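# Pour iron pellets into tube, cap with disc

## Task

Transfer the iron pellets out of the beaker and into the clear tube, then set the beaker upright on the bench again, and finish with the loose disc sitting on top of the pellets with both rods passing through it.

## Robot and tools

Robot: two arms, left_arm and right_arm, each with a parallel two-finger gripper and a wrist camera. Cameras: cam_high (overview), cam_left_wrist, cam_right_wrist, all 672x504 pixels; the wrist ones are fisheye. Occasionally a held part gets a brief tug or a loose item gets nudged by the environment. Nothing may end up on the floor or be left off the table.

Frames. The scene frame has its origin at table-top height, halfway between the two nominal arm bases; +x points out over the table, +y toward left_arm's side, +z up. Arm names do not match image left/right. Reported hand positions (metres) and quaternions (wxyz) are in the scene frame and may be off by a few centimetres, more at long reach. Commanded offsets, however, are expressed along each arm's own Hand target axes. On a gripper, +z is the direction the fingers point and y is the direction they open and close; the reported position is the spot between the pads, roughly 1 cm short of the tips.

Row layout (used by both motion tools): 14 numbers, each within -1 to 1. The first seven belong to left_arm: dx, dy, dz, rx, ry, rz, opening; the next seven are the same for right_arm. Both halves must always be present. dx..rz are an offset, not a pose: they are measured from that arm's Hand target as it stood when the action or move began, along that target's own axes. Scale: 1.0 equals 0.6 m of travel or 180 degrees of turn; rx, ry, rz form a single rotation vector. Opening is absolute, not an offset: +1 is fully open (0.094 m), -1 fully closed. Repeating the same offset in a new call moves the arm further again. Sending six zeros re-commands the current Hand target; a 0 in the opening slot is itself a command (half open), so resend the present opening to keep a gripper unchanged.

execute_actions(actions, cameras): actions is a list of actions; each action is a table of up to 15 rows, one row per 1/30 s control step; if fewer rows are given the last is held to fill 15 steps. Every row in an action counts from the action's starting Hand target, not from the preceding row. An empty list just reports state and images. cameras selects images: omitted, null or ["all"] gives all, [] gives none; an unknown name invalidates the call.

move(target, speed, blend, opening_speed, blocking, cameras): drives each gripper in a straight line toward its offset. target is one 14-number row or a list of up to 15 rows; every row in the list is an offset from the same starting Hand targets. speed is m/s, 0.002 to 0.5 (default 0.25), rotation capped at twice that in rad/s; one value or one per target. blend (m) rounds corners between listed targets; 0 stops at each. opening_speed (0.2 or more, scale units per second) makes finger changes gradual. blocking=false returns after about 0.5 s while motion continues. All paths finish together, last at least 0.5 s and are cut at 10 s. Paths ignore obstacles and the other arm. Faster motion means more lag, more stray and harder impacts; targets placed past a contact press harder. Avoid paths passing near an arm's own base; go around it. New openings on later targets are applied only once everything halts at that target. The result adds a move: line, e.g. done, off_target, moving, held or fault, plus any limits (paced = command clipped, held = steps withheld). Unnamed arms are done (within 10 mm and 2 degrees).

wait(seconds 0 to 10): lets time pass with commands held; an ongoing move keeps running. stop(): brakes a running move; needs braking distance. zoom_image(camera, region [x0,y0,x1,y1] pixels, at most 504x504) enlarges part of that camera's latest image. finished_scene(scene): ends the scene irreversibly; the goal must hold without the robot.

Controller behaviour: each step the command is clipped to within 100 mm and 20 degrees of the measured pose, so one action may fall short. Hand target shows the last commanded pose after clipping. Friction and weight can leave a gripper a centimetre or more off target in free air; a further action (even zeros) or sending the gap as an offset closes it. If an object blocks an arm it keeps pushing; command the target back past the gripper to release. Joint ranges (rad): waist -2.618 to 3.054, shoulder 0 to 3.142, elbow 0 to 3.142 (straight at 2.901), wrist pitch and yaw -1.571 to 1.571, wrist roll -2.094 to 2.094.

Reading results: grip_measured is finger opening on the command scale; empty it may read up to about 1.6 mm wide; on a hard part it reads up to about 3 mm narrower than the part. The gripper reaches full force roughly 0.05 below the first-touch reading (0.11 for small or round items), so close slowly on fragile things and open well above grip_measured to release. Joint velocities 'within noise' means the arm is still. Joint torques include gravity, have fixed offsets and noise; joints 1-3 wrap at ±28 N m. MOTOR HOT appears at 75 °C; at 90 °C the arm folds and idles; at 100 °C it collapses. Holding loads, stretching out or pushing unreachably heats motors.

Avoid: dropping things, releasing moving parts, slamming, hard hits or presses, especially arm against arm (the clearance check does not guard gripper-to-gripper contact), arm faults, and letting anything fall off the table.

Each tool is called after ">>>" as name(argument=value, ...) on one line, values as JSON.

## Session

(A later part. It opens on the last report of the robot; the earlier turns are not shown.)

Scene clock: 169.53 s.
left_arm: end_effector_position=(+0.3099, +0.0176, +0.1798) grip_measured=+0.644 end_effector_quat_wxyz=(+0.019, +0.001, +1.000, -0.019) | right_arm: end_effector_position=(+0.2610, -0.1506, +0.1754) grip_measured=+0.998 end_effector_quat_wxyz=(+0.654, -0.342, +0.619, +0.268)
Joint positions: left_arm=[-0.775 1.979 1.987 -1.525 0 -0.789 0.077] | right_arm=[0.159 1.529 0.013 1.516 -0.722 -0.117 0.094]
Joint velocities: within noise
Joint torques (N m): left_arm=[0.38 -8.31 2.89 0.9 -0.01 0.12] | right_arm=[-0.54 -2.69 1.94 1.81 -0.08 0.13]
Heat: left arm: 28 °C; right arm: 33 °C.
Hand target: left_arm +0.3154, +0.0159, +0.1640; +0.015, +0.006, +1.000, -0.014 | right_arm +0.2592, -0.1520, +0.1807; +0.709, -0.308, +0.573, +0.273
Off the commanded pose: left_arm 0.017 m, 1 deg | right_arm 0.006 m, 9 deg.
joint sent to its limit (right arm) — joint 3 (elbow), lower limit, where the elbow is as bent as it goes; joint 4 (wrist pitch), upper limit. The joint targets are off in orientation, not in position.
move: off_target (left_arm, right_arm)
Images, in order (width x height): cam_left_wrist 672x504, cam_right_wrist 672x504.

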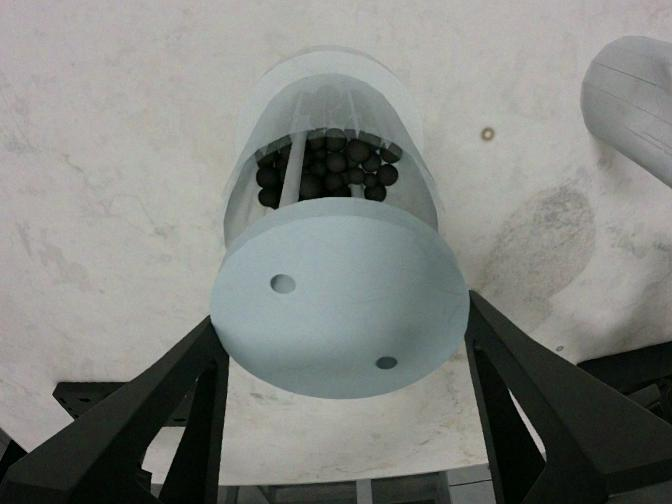

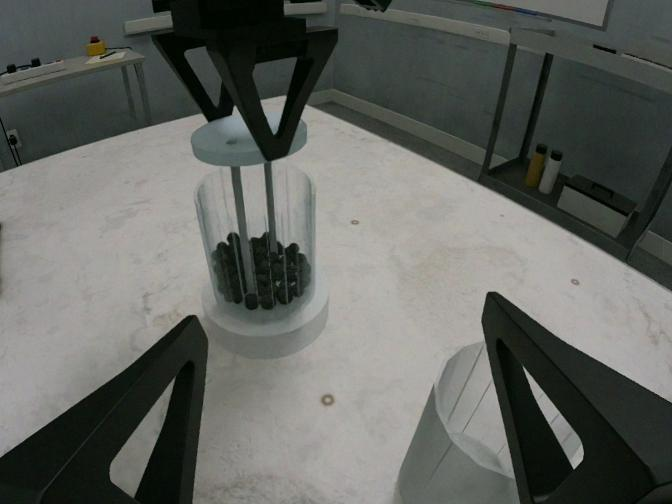

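>>> move(target=[-0.0071, 0.0003, -0.0032, 0, 0, 0, 0.5, 0, 0, 0, 0, 0, 0, 1.0], speed=0.05, cameras=["cam_left_wrist", "cam_right_wrist"])

>>> zoom_image(camera="cam_left_wrist", region=[240, 60, 440, 210])

>>> zoom_image(camera="cam_right_wrist", region=[180, 100, 320, 205])

Scene clock: 174.23 s.
left_arm: end_effector_position=(+0.3102, +0.0174, +0.1802) grip_measured=+0.644 end_effector_quat_wxyz=(+0.017, +0.001, +1.000, -0.022) | right_arm: end_effector_position=(+0.2610, -0.1506, +0.1754) grip_measured=+0.998 end_effector_quat_wxyz=(+0.654, -0.342, +0.619, +0.268)
Joint positions: left_arm=[-0.772 1.979 1.988 -1.525 0.006 -0.786 0.077] | right_arm=[0.159 1.529 0.013 1.516 -0.722 -0.117 0.094]
Joint velocities: within noise
Joint torques (N m): left_arm=[0.85 -6.95 4.67 0.74 -0.06 0.16] | right_arm=[-0.51 -2.8 1.92 1.84 -0.08 0.11]
Heat: left arm: 28 °C; right arm: 33 °C.
Hand target: left_arm +0.3196, +0.0161, +0.1661; +0.015, +0.006, +1.000, -0.014 | right_arm +0.2592, -0.1520, +0.1807; +0.709, -0.308, +0.573, +0.273
Off the commanded pose: left_arm 0.017 m, 1 deg | right_arm 0.006 m, 9 deg.
joint sent to its limit (right arm) — joint 3 (elbow), lower limit, where the elbow is as bent as it goes; joint 4 (wrist pitch), upper limit. The joint targets are off in orientation, not in position.
move: off_target (left_arm, right_arm)
Images, in order (width x height): cam_left_wrist 672x504, cam_right_wrist 672x504.

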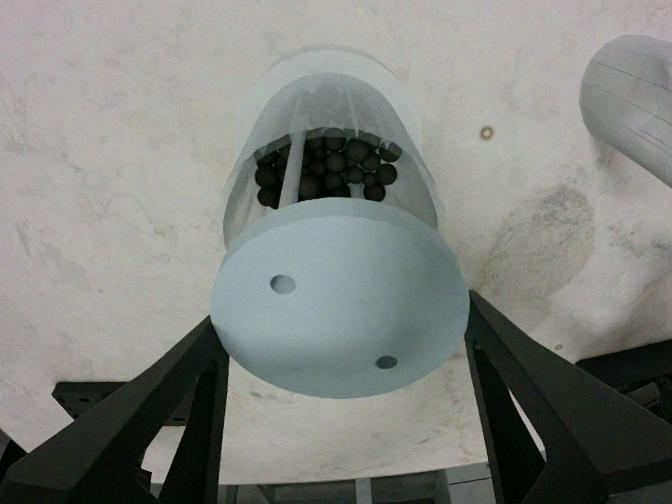

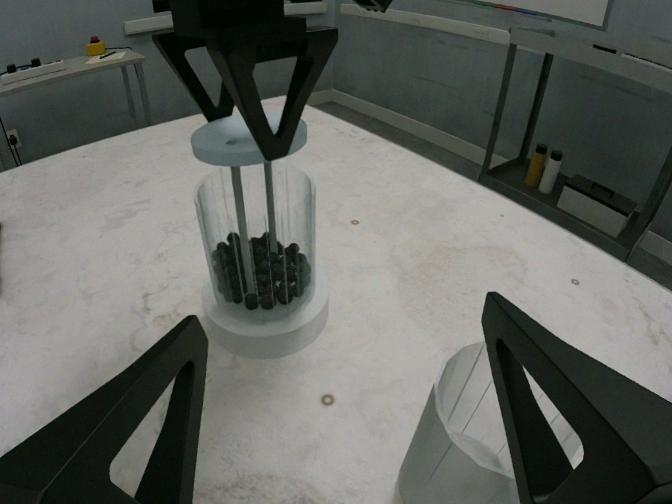

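Scaled by 2.520 from the camera's 672x504 image, which has a finer 960x720 frame.

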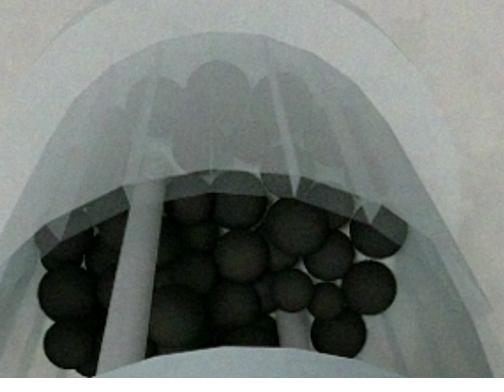

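Scaled by 3.600 from the camera's 672x504 image, which has a finer 960x720 frame.

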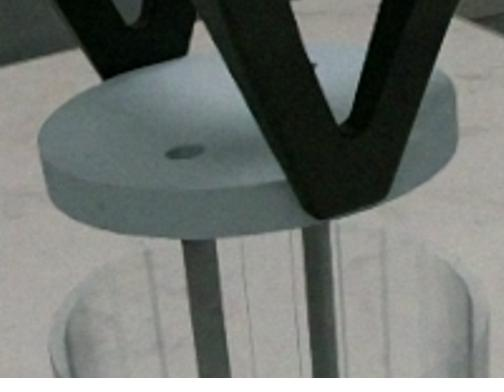

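>>> zoom_image(camera="cam_right_wrist", region=[215, 95, 305, 195])

>>> zoom_image(camera="cam_left_wrist", region=[250, 190, 410, 390])

Scaled by 5.040 from the camera's 672x504 image, which has a finer 960x720 frame.

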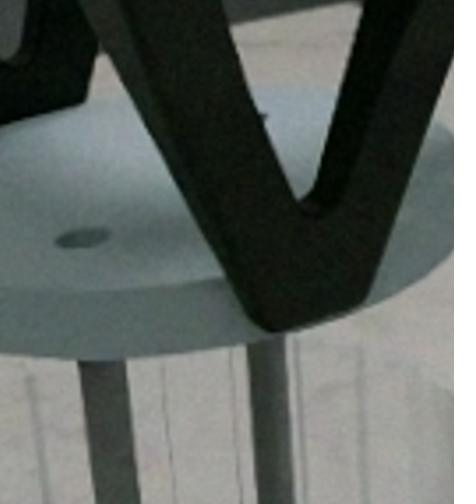

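Scaled by 2.520 from the camera's 672x504 image, which has a finer 960x720 frame.

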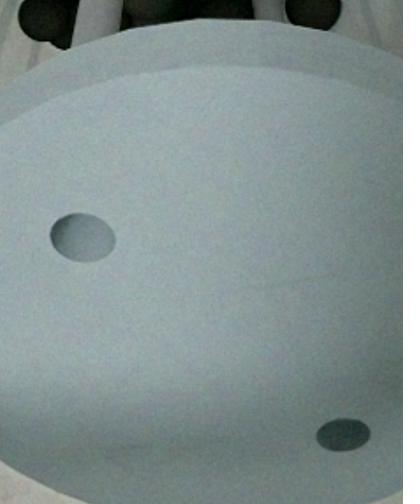

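>>> move(target=[[0.0007, 0.0006, -0.0502, 0, 0, 0, 0.5, 0, 0, 0, 0, 0, 0, 1.0], [0.0022, 0.0020, -0.0001, 0, 0, 0, 0.5, 0, 0, 0, 0, 0, 0, 1.0]], speed=[0.12, 0.06], cameras=["cam_left_wrist", "cam_right_wrist"])

>>> zoom_image(camera="cam_right_wrist", region=[215, 95, 305, 195])

>>> zoom_image(camera="cam_left_wrist", region=[240, 60, 440, 210])

Scene clock: 179.47 s.
left_arm: end_effector_position=(+0.3113, +0.0163, +0.1802) grip_measured=+0.644 end_effector_quat_wxyz=(+0.016, +0.005, +1.000, -0.020) | right_arm: end_effector_position=(+0.2610, -0.1506, +0.1754) grip_measured=+0.998 end_effector_quat_wxyz=(+0.654, -0.342, +0.619, +0.268)
Joint positions: left_arm=[-0.772 1.99 2.004 -1.533 0.006 -0.778 0.077] | right_arm=[0.159 1.529 0.013 1.516 -0.722 -0.117 0.094]
Joint velocities: within noise
Joint torques (N m): left_arm=[0.94 -8.62 2.86 0.85 -0.02 0.12] | right_arm=[-0.35 -2.74 2 1.85 -0.08 0.12]
Heat: left arm: 27 °C; right arm: 34 °C.
Hand target: left_arm +0.3183, +0.0173, +0.1661; +0.015, +0.006, +1.000, -0.014 | right_arm +0.2592, -0.1520, +0.1807; +0.709, -0.308, +0.573, +0.273
Off the commanded pose: left_arm 0.016 m, 1 deg | right_arm 0.006 m, 9 deg.
joint sent to its limit (right arm) — joint 3 (elbow), lower limit, where the elbow is as bent as it goes; joint 4 (wrist pitch), upper limit. The joint targets are off in orientation, not in position.
move: off_target (left_arm, right_arm)
Images, in order (width x height): cam_left_wrist 672x504, cam_right_wrist 672x504.

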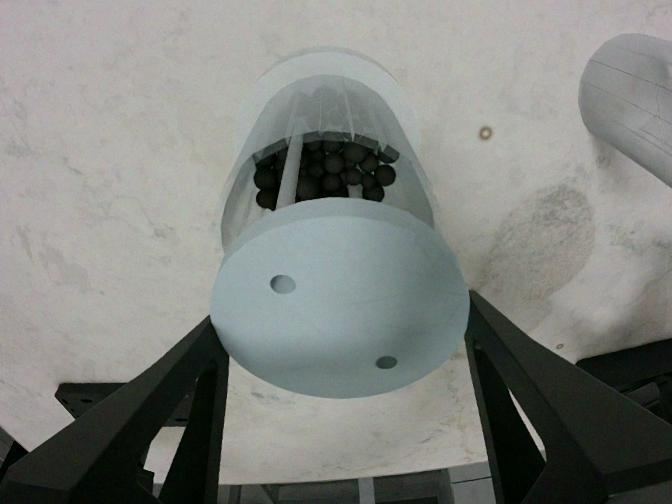

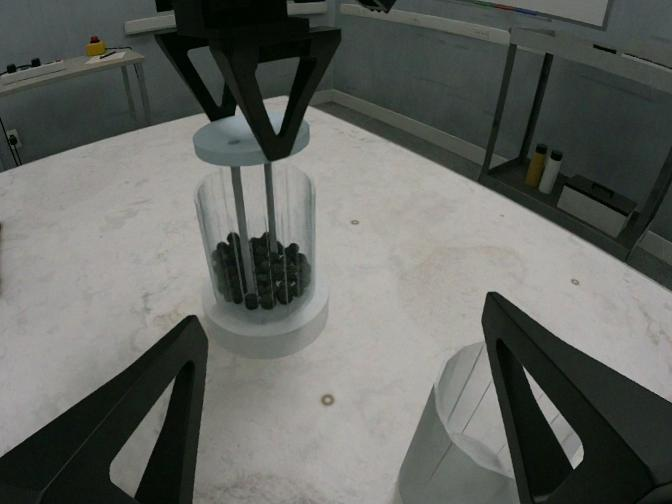

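Scaled by 5.040 from the camera's 672x504 image, which has a finer 960x720 frame.

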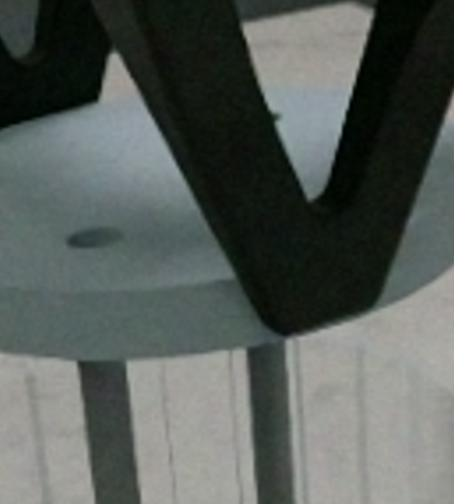

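Scaled by 2.520 from the camera's 672x504 image, which has a finer 960x720 frame.

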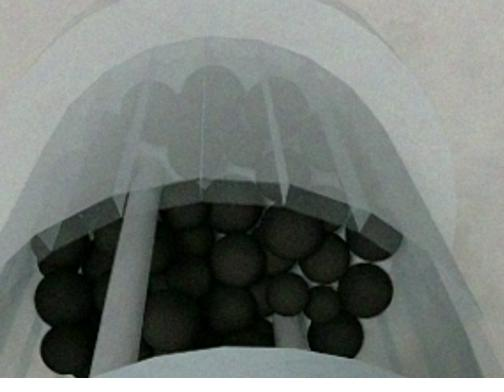

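>>> move(target=[[-0.0024, 0.0025, -0.0434, 0, 0, -0.007, 0.5, 0, 0, 0, 0, 0, 0, 1.0], [-0.0010, 0.0038, 0.0032, 0, 0, -0.007, 0.5, 0, 0, 0, 0, 0, 0, 1.0]], speed=[0.12, 0.06], cameras=["cam_left_wrist", "cam_right_wrist"])

>>> zoom_image(camera="cam_right_wrist", region=[215, 95, 305, 195])

>>> zoom_image(camera="cam_left_wrist", region=[240, 60, 440, 210])

Scene clock: 182.63 s.
left_arm: end_effector_position=(+0.3144, +0.0205, +0.1799) grip_measured=+0.644 end_effector_quat_wxyz=(+0.021, +0.001, +1.000, -0.020) | right_arm: end_effector_position=(+0.2610, -0.1506, +0.1754) grip_measured=+0.998 end_effector_quat_wxyz=(+0.654, -0.342, +0.619, +0.268)
Joint positions: left_arm=[-0.761 1.979 1.987 -1.521 0 -0.777 0.077] | right_arm=[0.159 1.529 0.013 1.516 -0.722 -0.117 0.094]
Joint velocities: within noise
Joint torques (N m): left_arm=[0.44 -8.1 2.8 0.84 -0.02 -0.1] | right_arm=[-0.34 -2.69 1.88 1.85 -0.06 0.14]
Heat: left arm: 27 °C; right arm: 34 °C.
Hand target: left_arm +0.3190, +0.0195, +0.1641; +0.015, -0.005, +1.000, -0.014 | right_arm +0.2592, -0.1520, +0.1807; +0.709, -0.308, +0.573, +0.273
Off the commanded pose: left_arm 0.016 m, 1 deg | right_arm 0.006 m, 9 deg.
joint sent to its limit (right arm) — joint 3 (elbow), lower limit, where the elbow is as bent as it goes; joint 4 (wrist pitch), upper limit. The joint targets are off in orientation, not in position.
move: off_target (left_arm, right_arm)
Images, in order (width x height): cam_left_wrist 672x504, cam_right_wrist 672x504.

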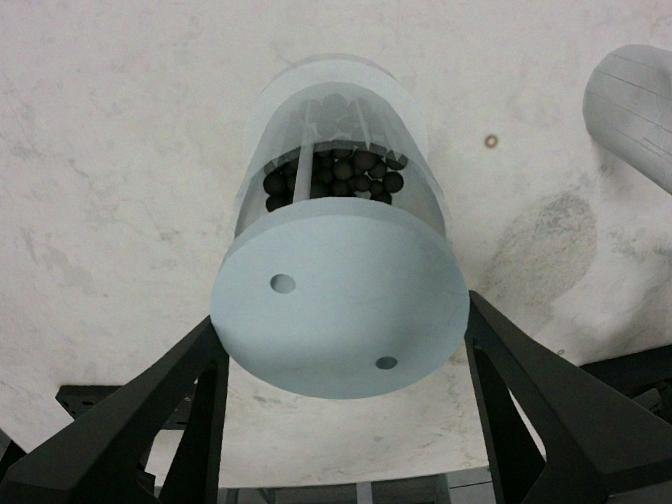

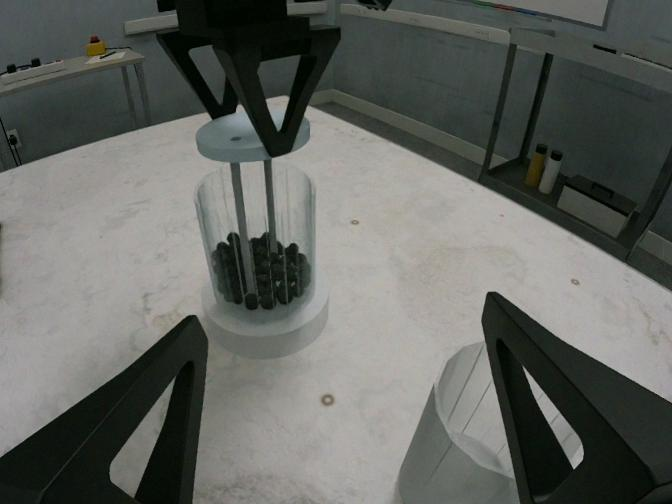

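Scaled by 5.040 from the camera's 672x504 image, which has a finer 960x720 frame.

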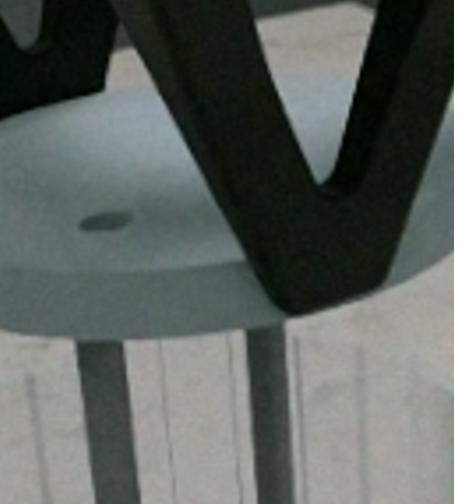

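Scaled by 2.520 from the camera's 672x504 image, which has a finer 960x720 frame.

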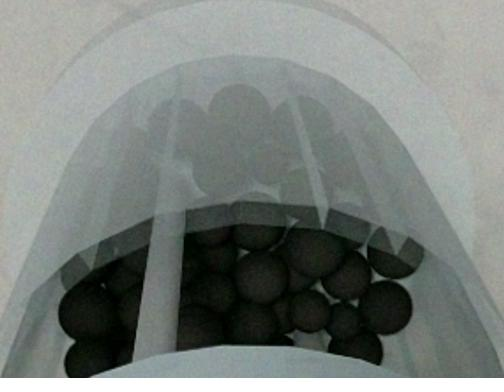

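>>> move(target=[[-0.0010, -0.0012, -0.0465, -0.0036, 0.0036, -0.0022, 0.5, 0, 0, 0, 0, 0, 0, 1.0], [0.0137, -0.0172, -0.0465, -0.0036, 0.0036, -0.0022, 0.5, 0, 0, 0, 0, 0, 0, 1.0], [0.0038, -0.0067, -0.0465, -0.0036, 0.0036, -0.0022, 0.5, 0, 0, 0, 0, 0, 0, 1.0], [0.0055, -0.0052, 0.0068, -0.0036, 0.0036, -0.0022, 0.5, 0, 0, 0, 0, 0, 0, 1.0]], speed=[0.15, 0.15, 0.1, 0.06], cameras=["cam_left_wrist", "cam_right_wrist"])

>>> zoom_image(camera="cam_right_wrist", region=[215, 95, 305, 195])

>>> zoom_image(camera="cam_left_wrist", region=[240, 60, 440, 210])

Scene clock: 187.50 s.
left_arm: end_effector_position=(+0.3117, +0.0170, +0.1800) grip_measured=+0.644 end_effector_quat_wxyz=(+0.020, -0.003, +1.000, -0.019) | right_arm: end_effector_position=(+0.2610, -0.1506, +0.1754) grip_measured=+0.998 end_effector_quat_wxyz=(+0.654, -0.342, +0.619, +0.268)
Joint positions: left_arm=[-0.773 1.985 1.996 -1.527 -0.001 -0.796 0.077] | right_arm=[0.159 1.529 0.013 1.516 -0.722 -0.117 0.094]
Joint velocities: within noise
Joint torques (N m): left_arm=[0.53 -7.39 2.37 0.79 -0.07 -0.05] | right_arm=[-0.57 -2.82 1.92 1.82 -0.11 0.14]
Heat: left arm: 27 °C; right arm: 34 °C.
Hand target: left_arm +0.3158, +0.0163, +0.1600; +0.009, -0.008, +1.000, -0.008 | right_arm +0.2592, -0.1520, +0.1807; +0.709, -0.308, +0.573, +0.273
Off the commanded pose: left_arm 0.020 m, 2 deg | right_arm 0.006 m, 9 deg.
joint sent to its limit (right arm) — joint 3 (elbow), lower limit, where the elbow is as bent as it goes; joint 4 (wrist pitch), upper limit. The joint targets are off in orientation, not in position.
move: off_target (left_arm, right_arm)
Images, in order (width x height): cam_left_wrist 672x504, cam_right_wrist 672x504.

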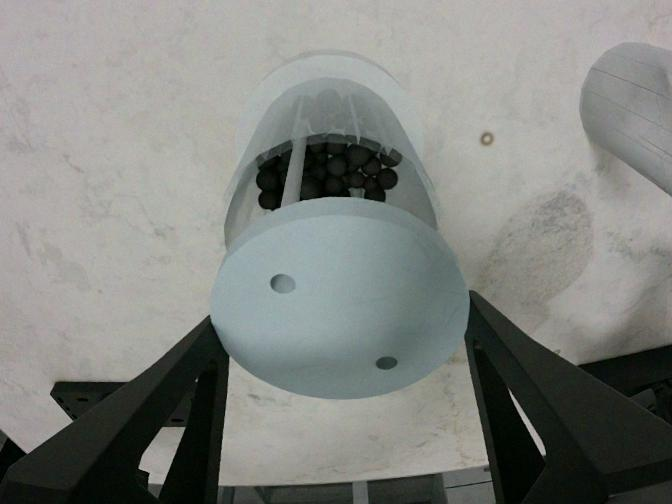

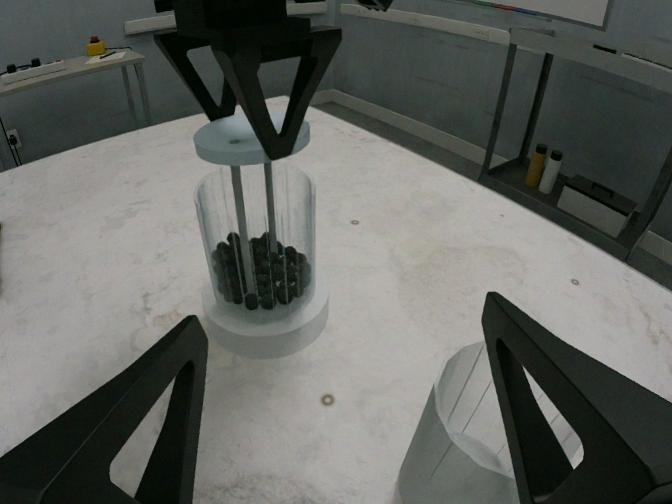

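Scaled by 5.040 from the camera's 672x504 image, which has a finer 960x720 frame.

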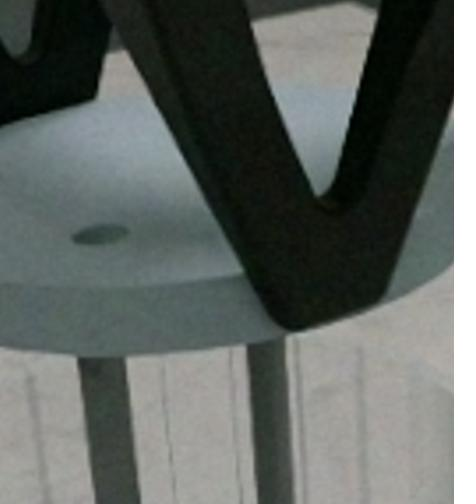

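Scaled by 2.520 from the camera's 672x504 image, which has a finer 960x720 frame.

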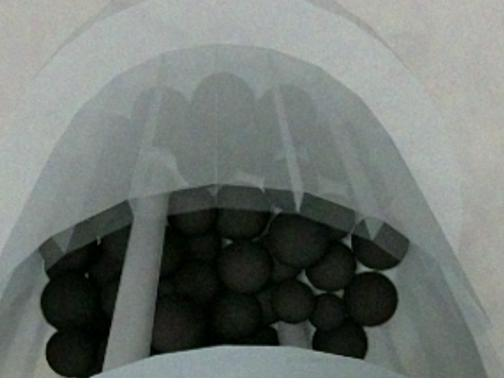

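>>> move(target=[[0.0092, -0.0108, -0.0533, -0.0029, 0.0034, 0.0092, 0.5, 0, 0, 0, 0, 0, 0, 1.0], [0.0005, -0.0017, -0.0533, -0.0029, 0.0034, 0.0092, 0.5, 0, 0, 0, 0, 0, 0, 1.0], [0.0016, -0.0008, 0.0033, -0.0029, 0.0034, 0.0092, 0.5, 0, 0, 0, 0, 0, 0, 1.0], [0.0007, -0.0008, -0.03, -0.0029, 0.0034, 0.0092, 0.5, 0, 0, 0, 0, 0, 0, 1.0], [0.0012, -0.0003, 0.0033, -0.0029, 0.0034, 0.0092, 0.5, 0, 0, 0, 0, 0, 0, 1.0], [0.0002, -0.0005, -0.03, -0.0029, 0.0034, 0.0092, 0.5, 0, 0, 0, 0, 0, 0, 1.0], [0.0007, 0, 0.0033, -0.0029, 0.0034, 0.0092, 0.5, 0, 0, 0, 0, 0, 0, 1.0], [-0.0002, 0, -0.03, -0.0029, 0.0034, 0.0092, 0.5, 0, 0, 0, 0, 0, 0, 1.0], [0.0004, 0.0005, 0.0033, -0.0029, 0.0034, 0.0092, 0.5, 0, 0, 0, 0, 0, 0, 1.0], [-0.0005, 0.0003, -0.03, -0.0029, 0.0034, 0.0092, 0.5, 0, 0, 0, 0, 0, 0, 1.0], [0, 0.0009, 0.0033, -0.0029, 0.0034, 0.0092, 0.5, 0, 0, 0, 0, 0, 0, 1.0]], speed=[0.2, 0.12, 0.08, 0.12, 0.1, 0.12, 0.1, 0.12, 0.1, 0.12, 0.1], cameras=["cam_left_wrist", "cam_right_wrist"])

>>> zoom_image(camera="cam_right_wrist", region=[215, 95, 305, 195])

>>> zoom_image(camera="cam_left_wrist", region=[240, 60, 440, 210])

Scene clock: 199.73 s.
left_arm: end_effector_position=(+0.3102, +0.0128, +0.1801) grip_measured=+0.644 end_effector_quat_wxyz=(+0.018, +0.006, +1.000, -0.021) | right_arm: end_effector_position=(+0.2610, -0.1506, +0.1754) grip_measured=+0.998 end_effector_quat_wxyz=(+0.654, -0.342, +0.619, +0.268)
Joint positions: left_arm=[-0.781 1.994 2.01 -1.531 0.005 -0.786 0.077] | right_arm=[0.159 1.529 0.013 1.516 -0.722 -0.117 0.094]
Joint velocities: within noise
Joint torques (N m): left_arm=[0.96 -7.38 2.35 0.78 0.02 0.09] | right_arm=[-0.49 -2.74 1.92 1.84 -0.08 0.13]
Heat: left arm: 27 °C; right arm: 34 °C.
Hand target: left_arm +0.3158, +0.0168, +0.1580; +0.004, +0.006, +1.000, -0.004 | right_arm +0.2592, -0.1520, +0.1807; +0.709, -0.308, +0.573, +0.273
Off the commanded pose: left_arm 0.023 m, 3 deg | right_arm 0.006 m, 9 deg.
joint sent to its limit (right arm) — joint 3 (elbow), lower limit, where the elbow is as bent as it goes; joint 4 (wrist pitch), upper limit. The joint targets are off in orientation, not in position.
move: off_target (left_arm, right_arm)
Images, in order (width x height): cam_left_wrist 672x504, cam_right_wrist 672x504.

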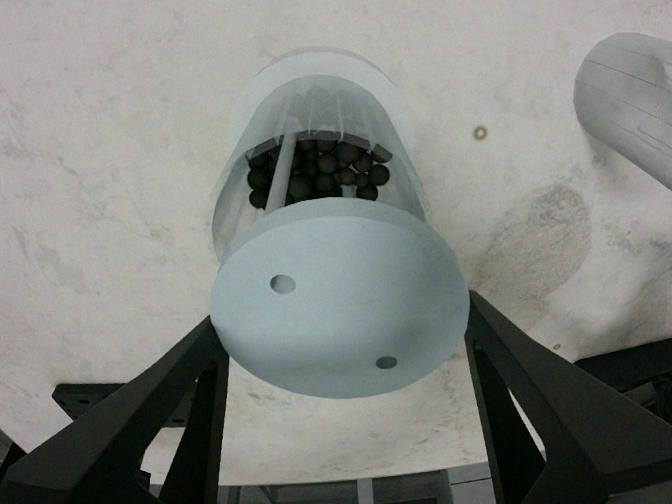

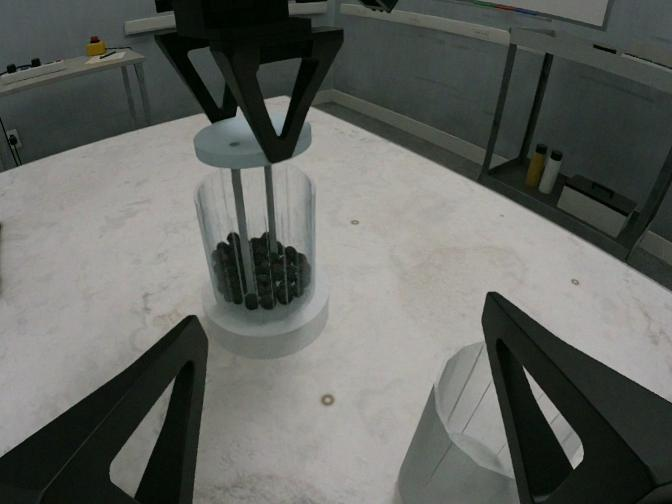

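Scaled by 5.040 from the camera's 672x504 image, which has a finer 960x720 frame.

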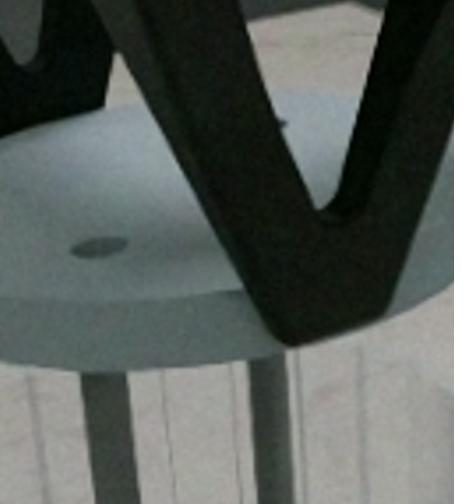

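Scaled by 2.520 from the camera's 672x504 image, which has a finer 960x720 frame.

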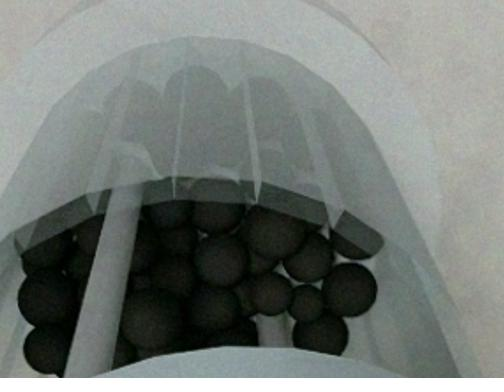

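>>> move(target=[[-0.0004, -0.0003, -0.0567, 0.0032, -0.0036, 0, 0.5, 0, 0, 0, 0, 0, 0, 1.0], [0.0095, -0.0115, -0.0567, 0.0032, -0.0036, 0, 0.5, 0, 0, 0, 0, 0, 0, 1.0], [0.0003, -0.0012, -0.0567, 0.0032, -0.0036, 0, 0.5, 0, 0, 0, 0, 0, 0, 1.0], [0.0008, -0.0008, -0.0033, 0.0032, -0.0036, 0, 0.5, 0, 0, 0, 0, 0, 0, 1.0]], speed=[0.15, 0.15, 0.1, 0.06], cameras=["cam_left_wrist", "cam_right_wrist"])

>>> zoom_image(camera="cam_right_wrist", region=[215, 95, 305, 195])

>>> zoom_image(camera="cam_left_wrist", region=[240, 60, 440, 210])

Scene clock: 204.00 s.
left_arm: end_effector_position=(+0.3093, +0.0161, +0.1799) grip_measured=+0.644 end_effector_quat_wxyz=(+0.018, +0.005, +1.000, -0.020) | right_arm: end_effector_position=(+0.2610, -0.1506, +0.1754) grip_measured=+0.998 end_effector_quat_wxyz=(+0.654, -0.342, +0.619, +0.268)
Joint positions: left_arm=[-0.778 1.982 1.991 -1.527 0.002 -0.784 0.077] | right_arm=[0.159 1.529 0.013 1.516 -0.722 -0.117 0.094]
Joint velocities: within noise
Joint torques (N m): left_arm=[0.75 -7.65 2.51 0.85 0.01 0.05] | right_arm=[-0.58 -2.77 1.78 1.86 -0.11 0.12]
Heat: left arm: 27 °C; right arm: 34 °C.
Hand target: left_arm +0.3153, +0.0163, +0.1600; +0.010, +0.006, +1.000, -0.009 | right_arm +0.2592, -0.1520, +0.1807; +0.709, -0.308, +0.573, +0.273
Off the commanded pose: left_arm 0.021 m, 2 deg | right_arm 0.006 m, 9 deg.
joint sent to its limit (right arm) — joint 3 (elbow), lower limit, where the elbow is as bent as it goes; joint 4 (wrist pitch), upper limit. The joint targets are off in orientation, not in position.
move: off_target (left_arm, right_arm)
Images, in order (width x height): cam_left_wrist 672x504, cam_right_wrist 672x504.

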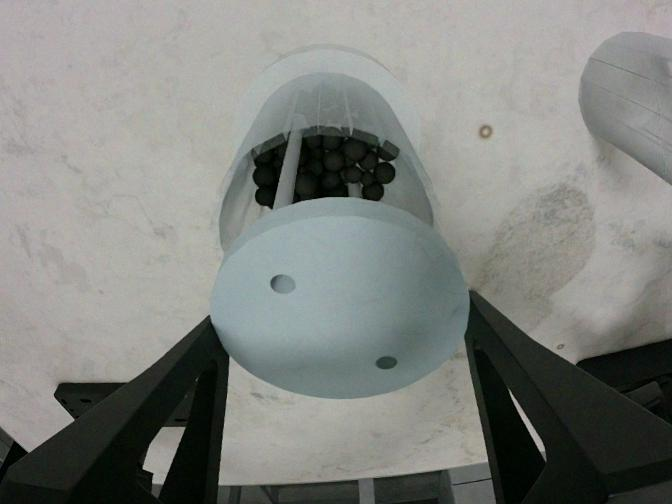

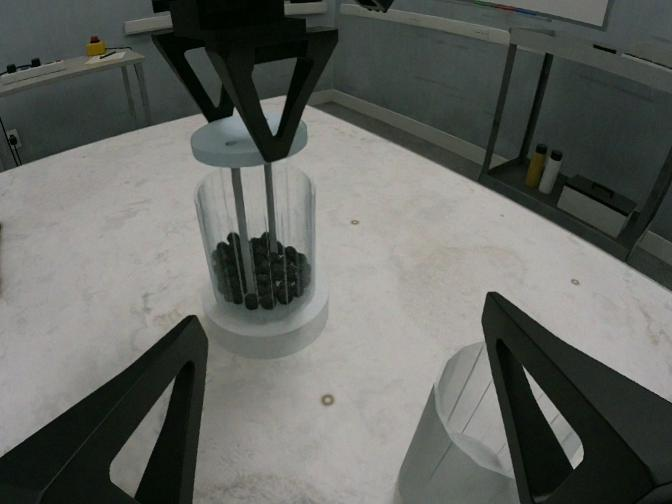

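Scaled by 5.040 from the camera's 672x504 image, which has a finer 960x720 frame.

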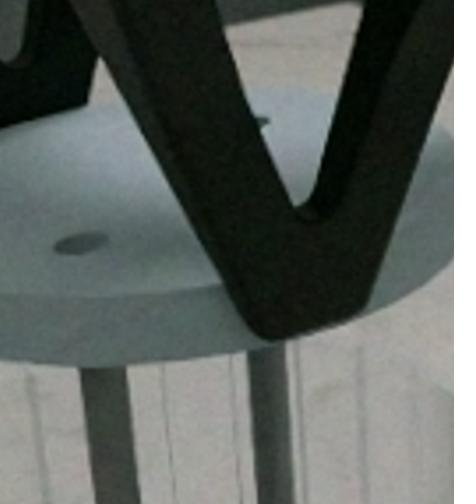

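Scaled by 2.520 from the camera's 672x504 image, which has a finer 960x720 frame.

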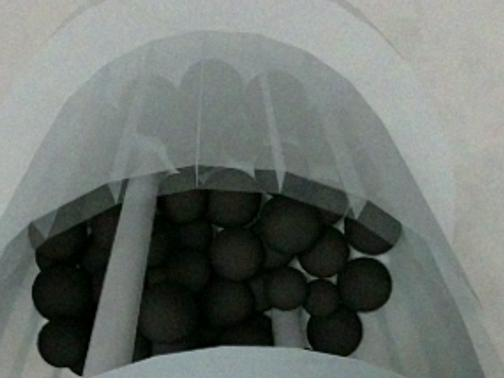

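>>> move(target=[[-0.0024, -0.0015, -0.0566, 0, 0, -0.0072, 0.5, 0, 0, 0, 0, 0, 0, 1.0], [-0.0022, -0.0013, -0.0433, 0, 0, -0.0072, 0.5, 0, 0, 0, 0, 0, 0, 1.0], [-0.0013, -0.0005, 0, 0, 0, -0.0072, 0.5, 0, 0, 0, 0, 0, 0, 1.0]], speed=[0.12, 0.03, 0.06], cameras=["cam_left_wrist", "cam_right_wrist"])

>>> zoom_image(camera="cam_right_wrist", region=[215, 95, 305, 195])

>>> zoom_image(camera="cam_left_wrist", region=[240, 60, 440, 210])

Scene clock: 210.50 s.
left_arm: end_effector_position=(+0.3096, +0.0154, +0.1799) grip_measured=+0.644 end_effector_quat_wxyz=(+0.018, +0.006, +1.000, -0.020) | right_arm: end_effector_position=(+0.2610, -0.1506, +0.1754) grip_measured=+0.998 end_effector_quat_wxyz=(+0.654, -0.342, +0.619, +0.268)
Joint positions: left_arm=[-0.778 1.985 1.996 -1.528 0.003 -0.783 0.077] | right_arm=[0.159 1.529 0.013 1.516 -0.722 -0.117 0.094]
Joint velocities: within noise
Joint torques (N m): left_arm=[0.77 -7.62 2.22 0.87 -0.01 -0.11] | right_arm=[-0.35 -2.66 1.84 1.85 -0.07 0.1]
Heat: left arm: 27 °C; right arm: 34 °C.
Hand target: left_arm +0.3161, +0.0160, +0.1600; +0.010, -0.005, +1.000, -0.009 | right_arm +0.2592, -0.1520, +0.1807; +0.709, -0.308, +0.573, +0.273
Off the commanded pose: left_arm 0.021 m, 2 deg | right_arm 0.006 m, 9 deg.
joint sent to its limit (right arm) — joint 3 (elbow), lower limit, where the elbow is as bent as it goes; joint 4 (wrist pitch), upper limit. The joint targets are off in orientation, not in position.
move: off_target (left_arm, right_arm)
Images, in order (width x height): cam_left_wrist 672x504, cam_right_wrist 672x504.

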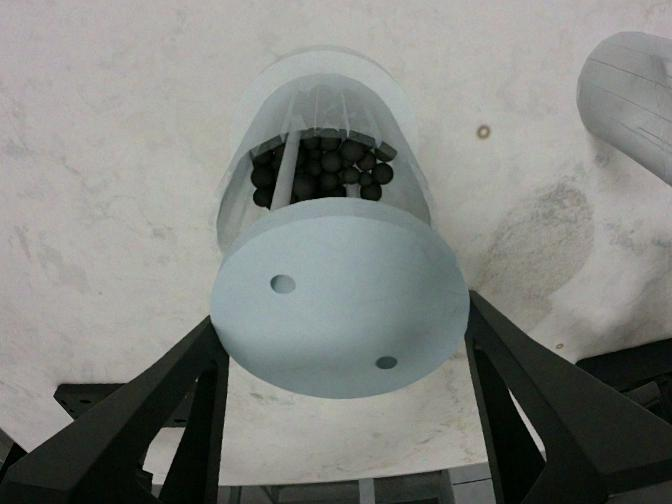

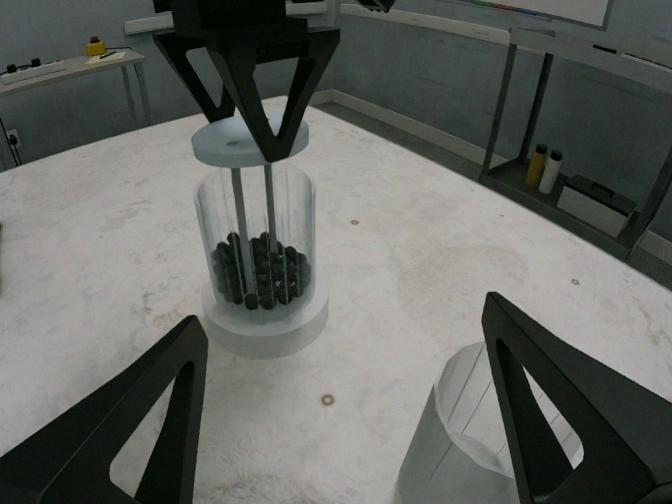

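Scaled by 5.040 from the camera's 672x504 image, which has a finer 960x720 frame.

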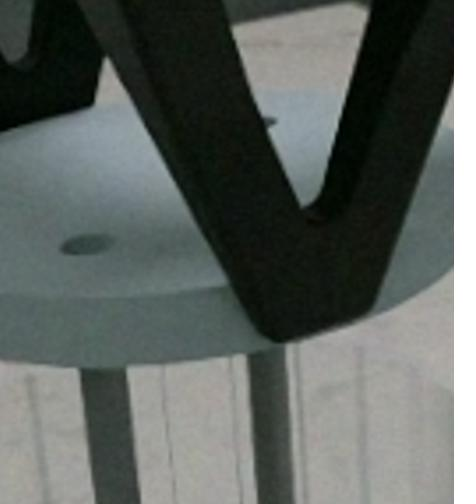

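Scaled by 2.520 from the camera's 672x504 image, which has a finer 960x720 frame.

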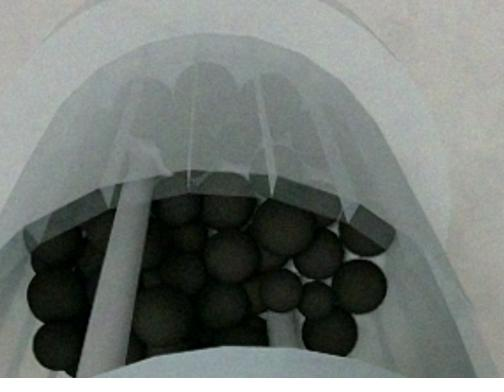

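>>> move(target=[[-0.0010, -0.0010, -0.0533, 0, 0, 0.0051, 0.5, 0, 0, 0, 0, 0, 0, 1.0], [0.0203, -0.0227, -0.0533, 0, 0, 0.0051, 0.5, 0, 0, 0, 0, 0, 0, 1.0], [-0.0007, -0.0007, -0.0533, 0, 0, 0.0051, 0.5, 0, 0, 0, 0, 0, 0, 1.0], [-0.0005, -0.0003, -0.0417, 0, 0, 0.0051, 0.5, 0, 0, 0, 0, 0, 0, 1.0], [0.0003, 0.0003, 0, 0, 0, 0.0051, 0.5, 0, 0, 0, 0, 0, 0, 1.0]], speed=[0.15, 0.2, 0.1, 0.03, 0.06], cameras=["cam_left_wrist", "cam_right_wrist"])

>>> zoom_image(camera="cam_right_wrist", region=[215, 95, 305, 195])

>>> zoom_image(camera="cam_left_wrist", region=[240, 60, 440, 210])

Scene clock: 215.80 s.
left_arm: end_effector_position=(+0.3124, +0.0186, +0.1769) grip_measured=+0.644 end_effector_quat_wxyz=(+0.011, -0.007, +1.000, -0.020) | right_arm: end_effector_position=(+0.2610, -0.1506, +0.1754) grip_measured=+0.998 end_effector_quat_wxyz=(+0.654, -0.342, +0.619, +0.268)
Joint positions: left_arm=[-0.763 1.991 1.993 -1.528 0.012 -0.793 0.077] | right_arm=[0.159 1.529 0.013 1.516 -0.722 -0.117 0.094]
Joint velocities: within noise
Joint torques (N m): left_arm=[0.12 -8.21 2.47 0.86 -0.06 0.11] | right_arm=[-0.36 -2.8 1.87 1.83 -0.08 0.1]
Heat: left arm: 27 °C; right arm: 34 °C.
Hand target: left_arm +0.3159, +0.0162, +0.1600; +0.010, +0.003, +1.000, -0.009 | right_arm +0.2592, -0.1520, +0.1807; +0.709, -0.308, +0.573, +0.273
Off the commanded pose: left_arm 0.017 m, 2 deg | right_arm 0.006 m, 9 deg.
joint sent to its limit (right arm) — joint 3 (elbow), lower limit, where the elbow is as bent as it goes; joint 4 (wrist pitch), upper limit. The joint targets are off in orientation, not in position.
move: off_target (left_arm, right_arm)
Images, in order (width x height): cam_left_wrist 672x504, cam_right_wrist 672x504.

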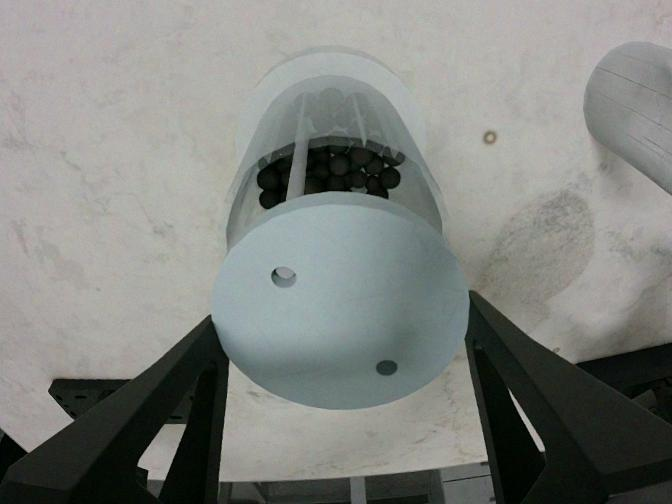

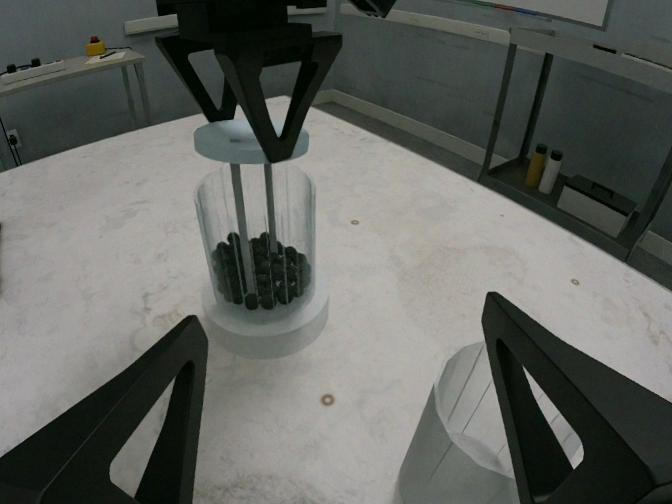

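Scaled by 5.040 from the camera's 672x504 image, which has a finer 960x720 frame.

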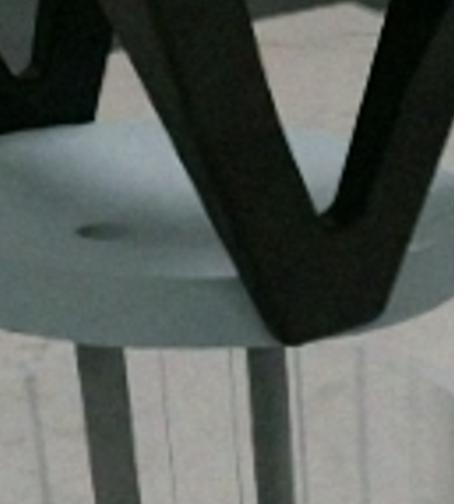

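Scaled by 2.520 from the camera's 672x504 image, which has a finer 960x720 frame.

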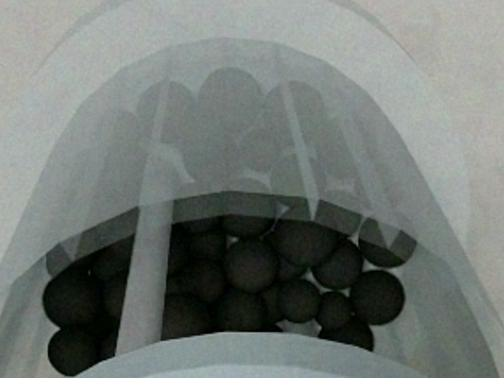

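>>> zoom_image(camera="cam_left_wrist", region=[250, 240, 410, 400])

>>> zoom_image(camera="cam_right_wrist", region=[180, 90, 330, 200])

Scaled by 3.150 from the camera's 672x504 image, which has a finer 960x720 frame.

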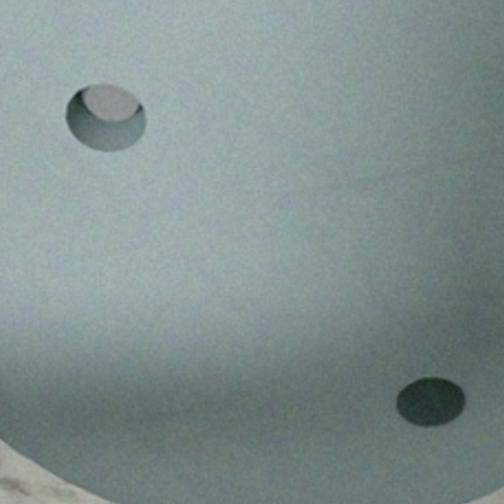

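Scaled by 3.360 from the camera's 672x504 image, which has a finer 960x720 frame.

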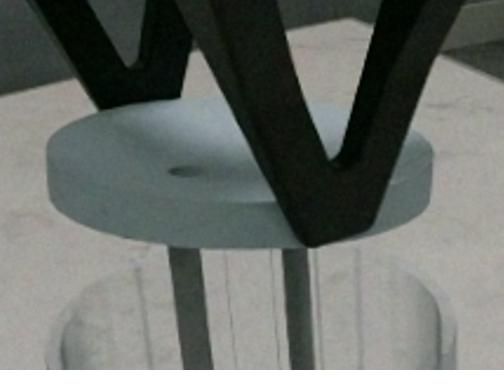

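>>> move(target=[[0.0007, 0.0006, -0.0150, 0, 0, 0.0070, 0.5, 0, 0, 0, 0, 0, 0, 1.0], [0.0007, 0.0006, 0.0067, 0, 0, 0.0075, 0.5, 0, 0, 0, 0, 0, 0, 1.0], [0.0009, 0.0008, -0.0150, 0, 0, 0.0105, 0.5, 0, 0, 0, 0, 0, 0, 1.0], [0.0009, 0.0008, 0.0067, 0, 0, 0.0105, 0.5, 0, 0, 0, 0, 0, 0, 1.0], [0.0012, 0.0010, -0.0150, 0, 0, 0.0135, 0.5, 0, 0, 0, 0, 0, 0, 1.0], [0.0012, 0.0010, 0.0067, 0, 0, 0.0135, 0.5, 0, 0, 0, 0, 0, 0, 1.0]], speed=0.1, cameras=["cam_left_wrist", "cam_right_wrist"])

>>> zoom_image(camera="cam_left_wrist", region=[250, 240, 410, 400])

>>> zoom_image(camera="cam_right_wrist", region=[180, 90, 330, 200])

Scene clock: 220.20 s.
left_arm: end_effector_position=(+0.3119, +0.0191, +0.1589) grip_measured=+0.644 end_effector_quat_wxyz=(+0.003, +0.014, +1.000, -0.009) | right_arm: end_effector_position=(+0.2610, -0.1506, +0.1754) grip_measured=+0.998 end_effector_quat_wxyz=(+0.654, -0.342, +0.619, +0.268)
Joint positions: left_arm=[-0.764 2.002 1.936 -1.488 0.009 -0.754 0.077] | right_arm=[0.159 1.529 0.013 1.516 -0.722 -0.117 0.094]
Joint velocities: within noise
Joint torques (N m): left_arm=[-0.01 -9.44 5.05 0.6 -0.08 0.1] | right_arm=[-0.4 -2.77 1.98 1.83 -0.09 0.1]
Heat: left arm: 27 °C; right arm: 34 °C.
Hand target: left_arm +0.3153, +0.0167, +0.1560; +0.010, +0.024, +1.000, -0.009 | right_arm +0.2592, -0.1520, +0.1807; +0.709, -0.308, +0.573, +0.273
Off the commanded pose: left_arm 0.005 m, 1 deg | right_arm 0.006 m, 9 deg.
joint sent to its limit (right arm) — joint 3 (elbow), lower limit, where the elbow is as bent as it goes; joint 4 (wrist pitch), upper limit. The joint targets are off in orientation, not in position.
move: off_target (right_arm)
Images, in order (width x height): cam_left_wrist 672x504, cam_right_wrist 672x504.

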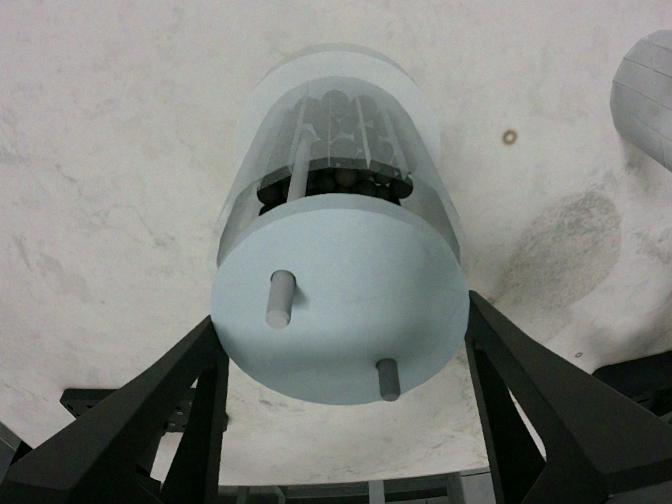

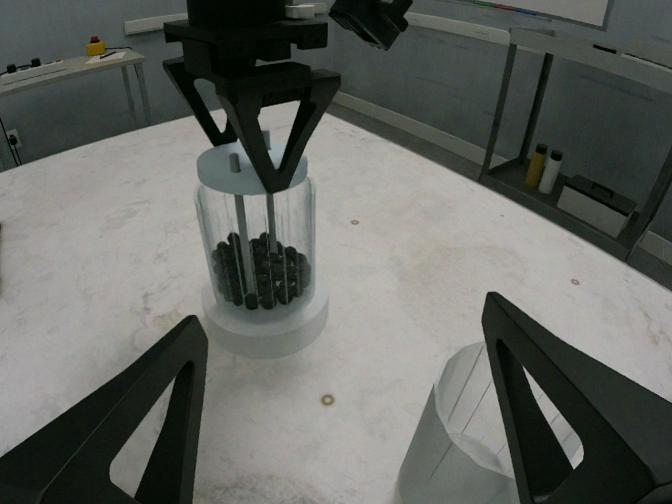

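Scaled by 3.150 from the camera's 672x504 image, which has a finer 960x720 frame.

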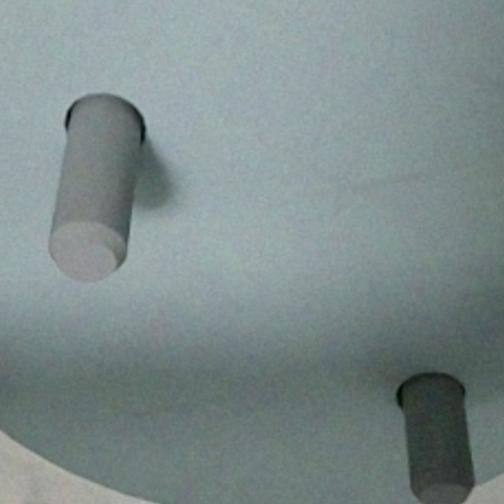

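Scaled by 3.360 from the camera's 672x504 image, which has a finer 960x720 frame.

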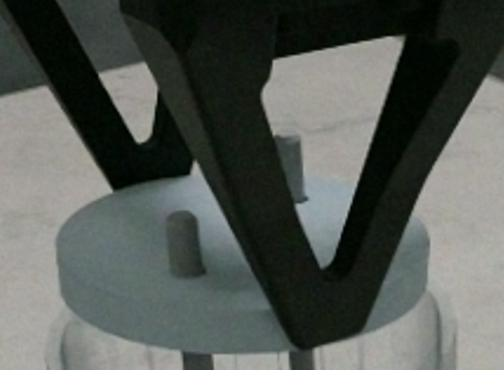

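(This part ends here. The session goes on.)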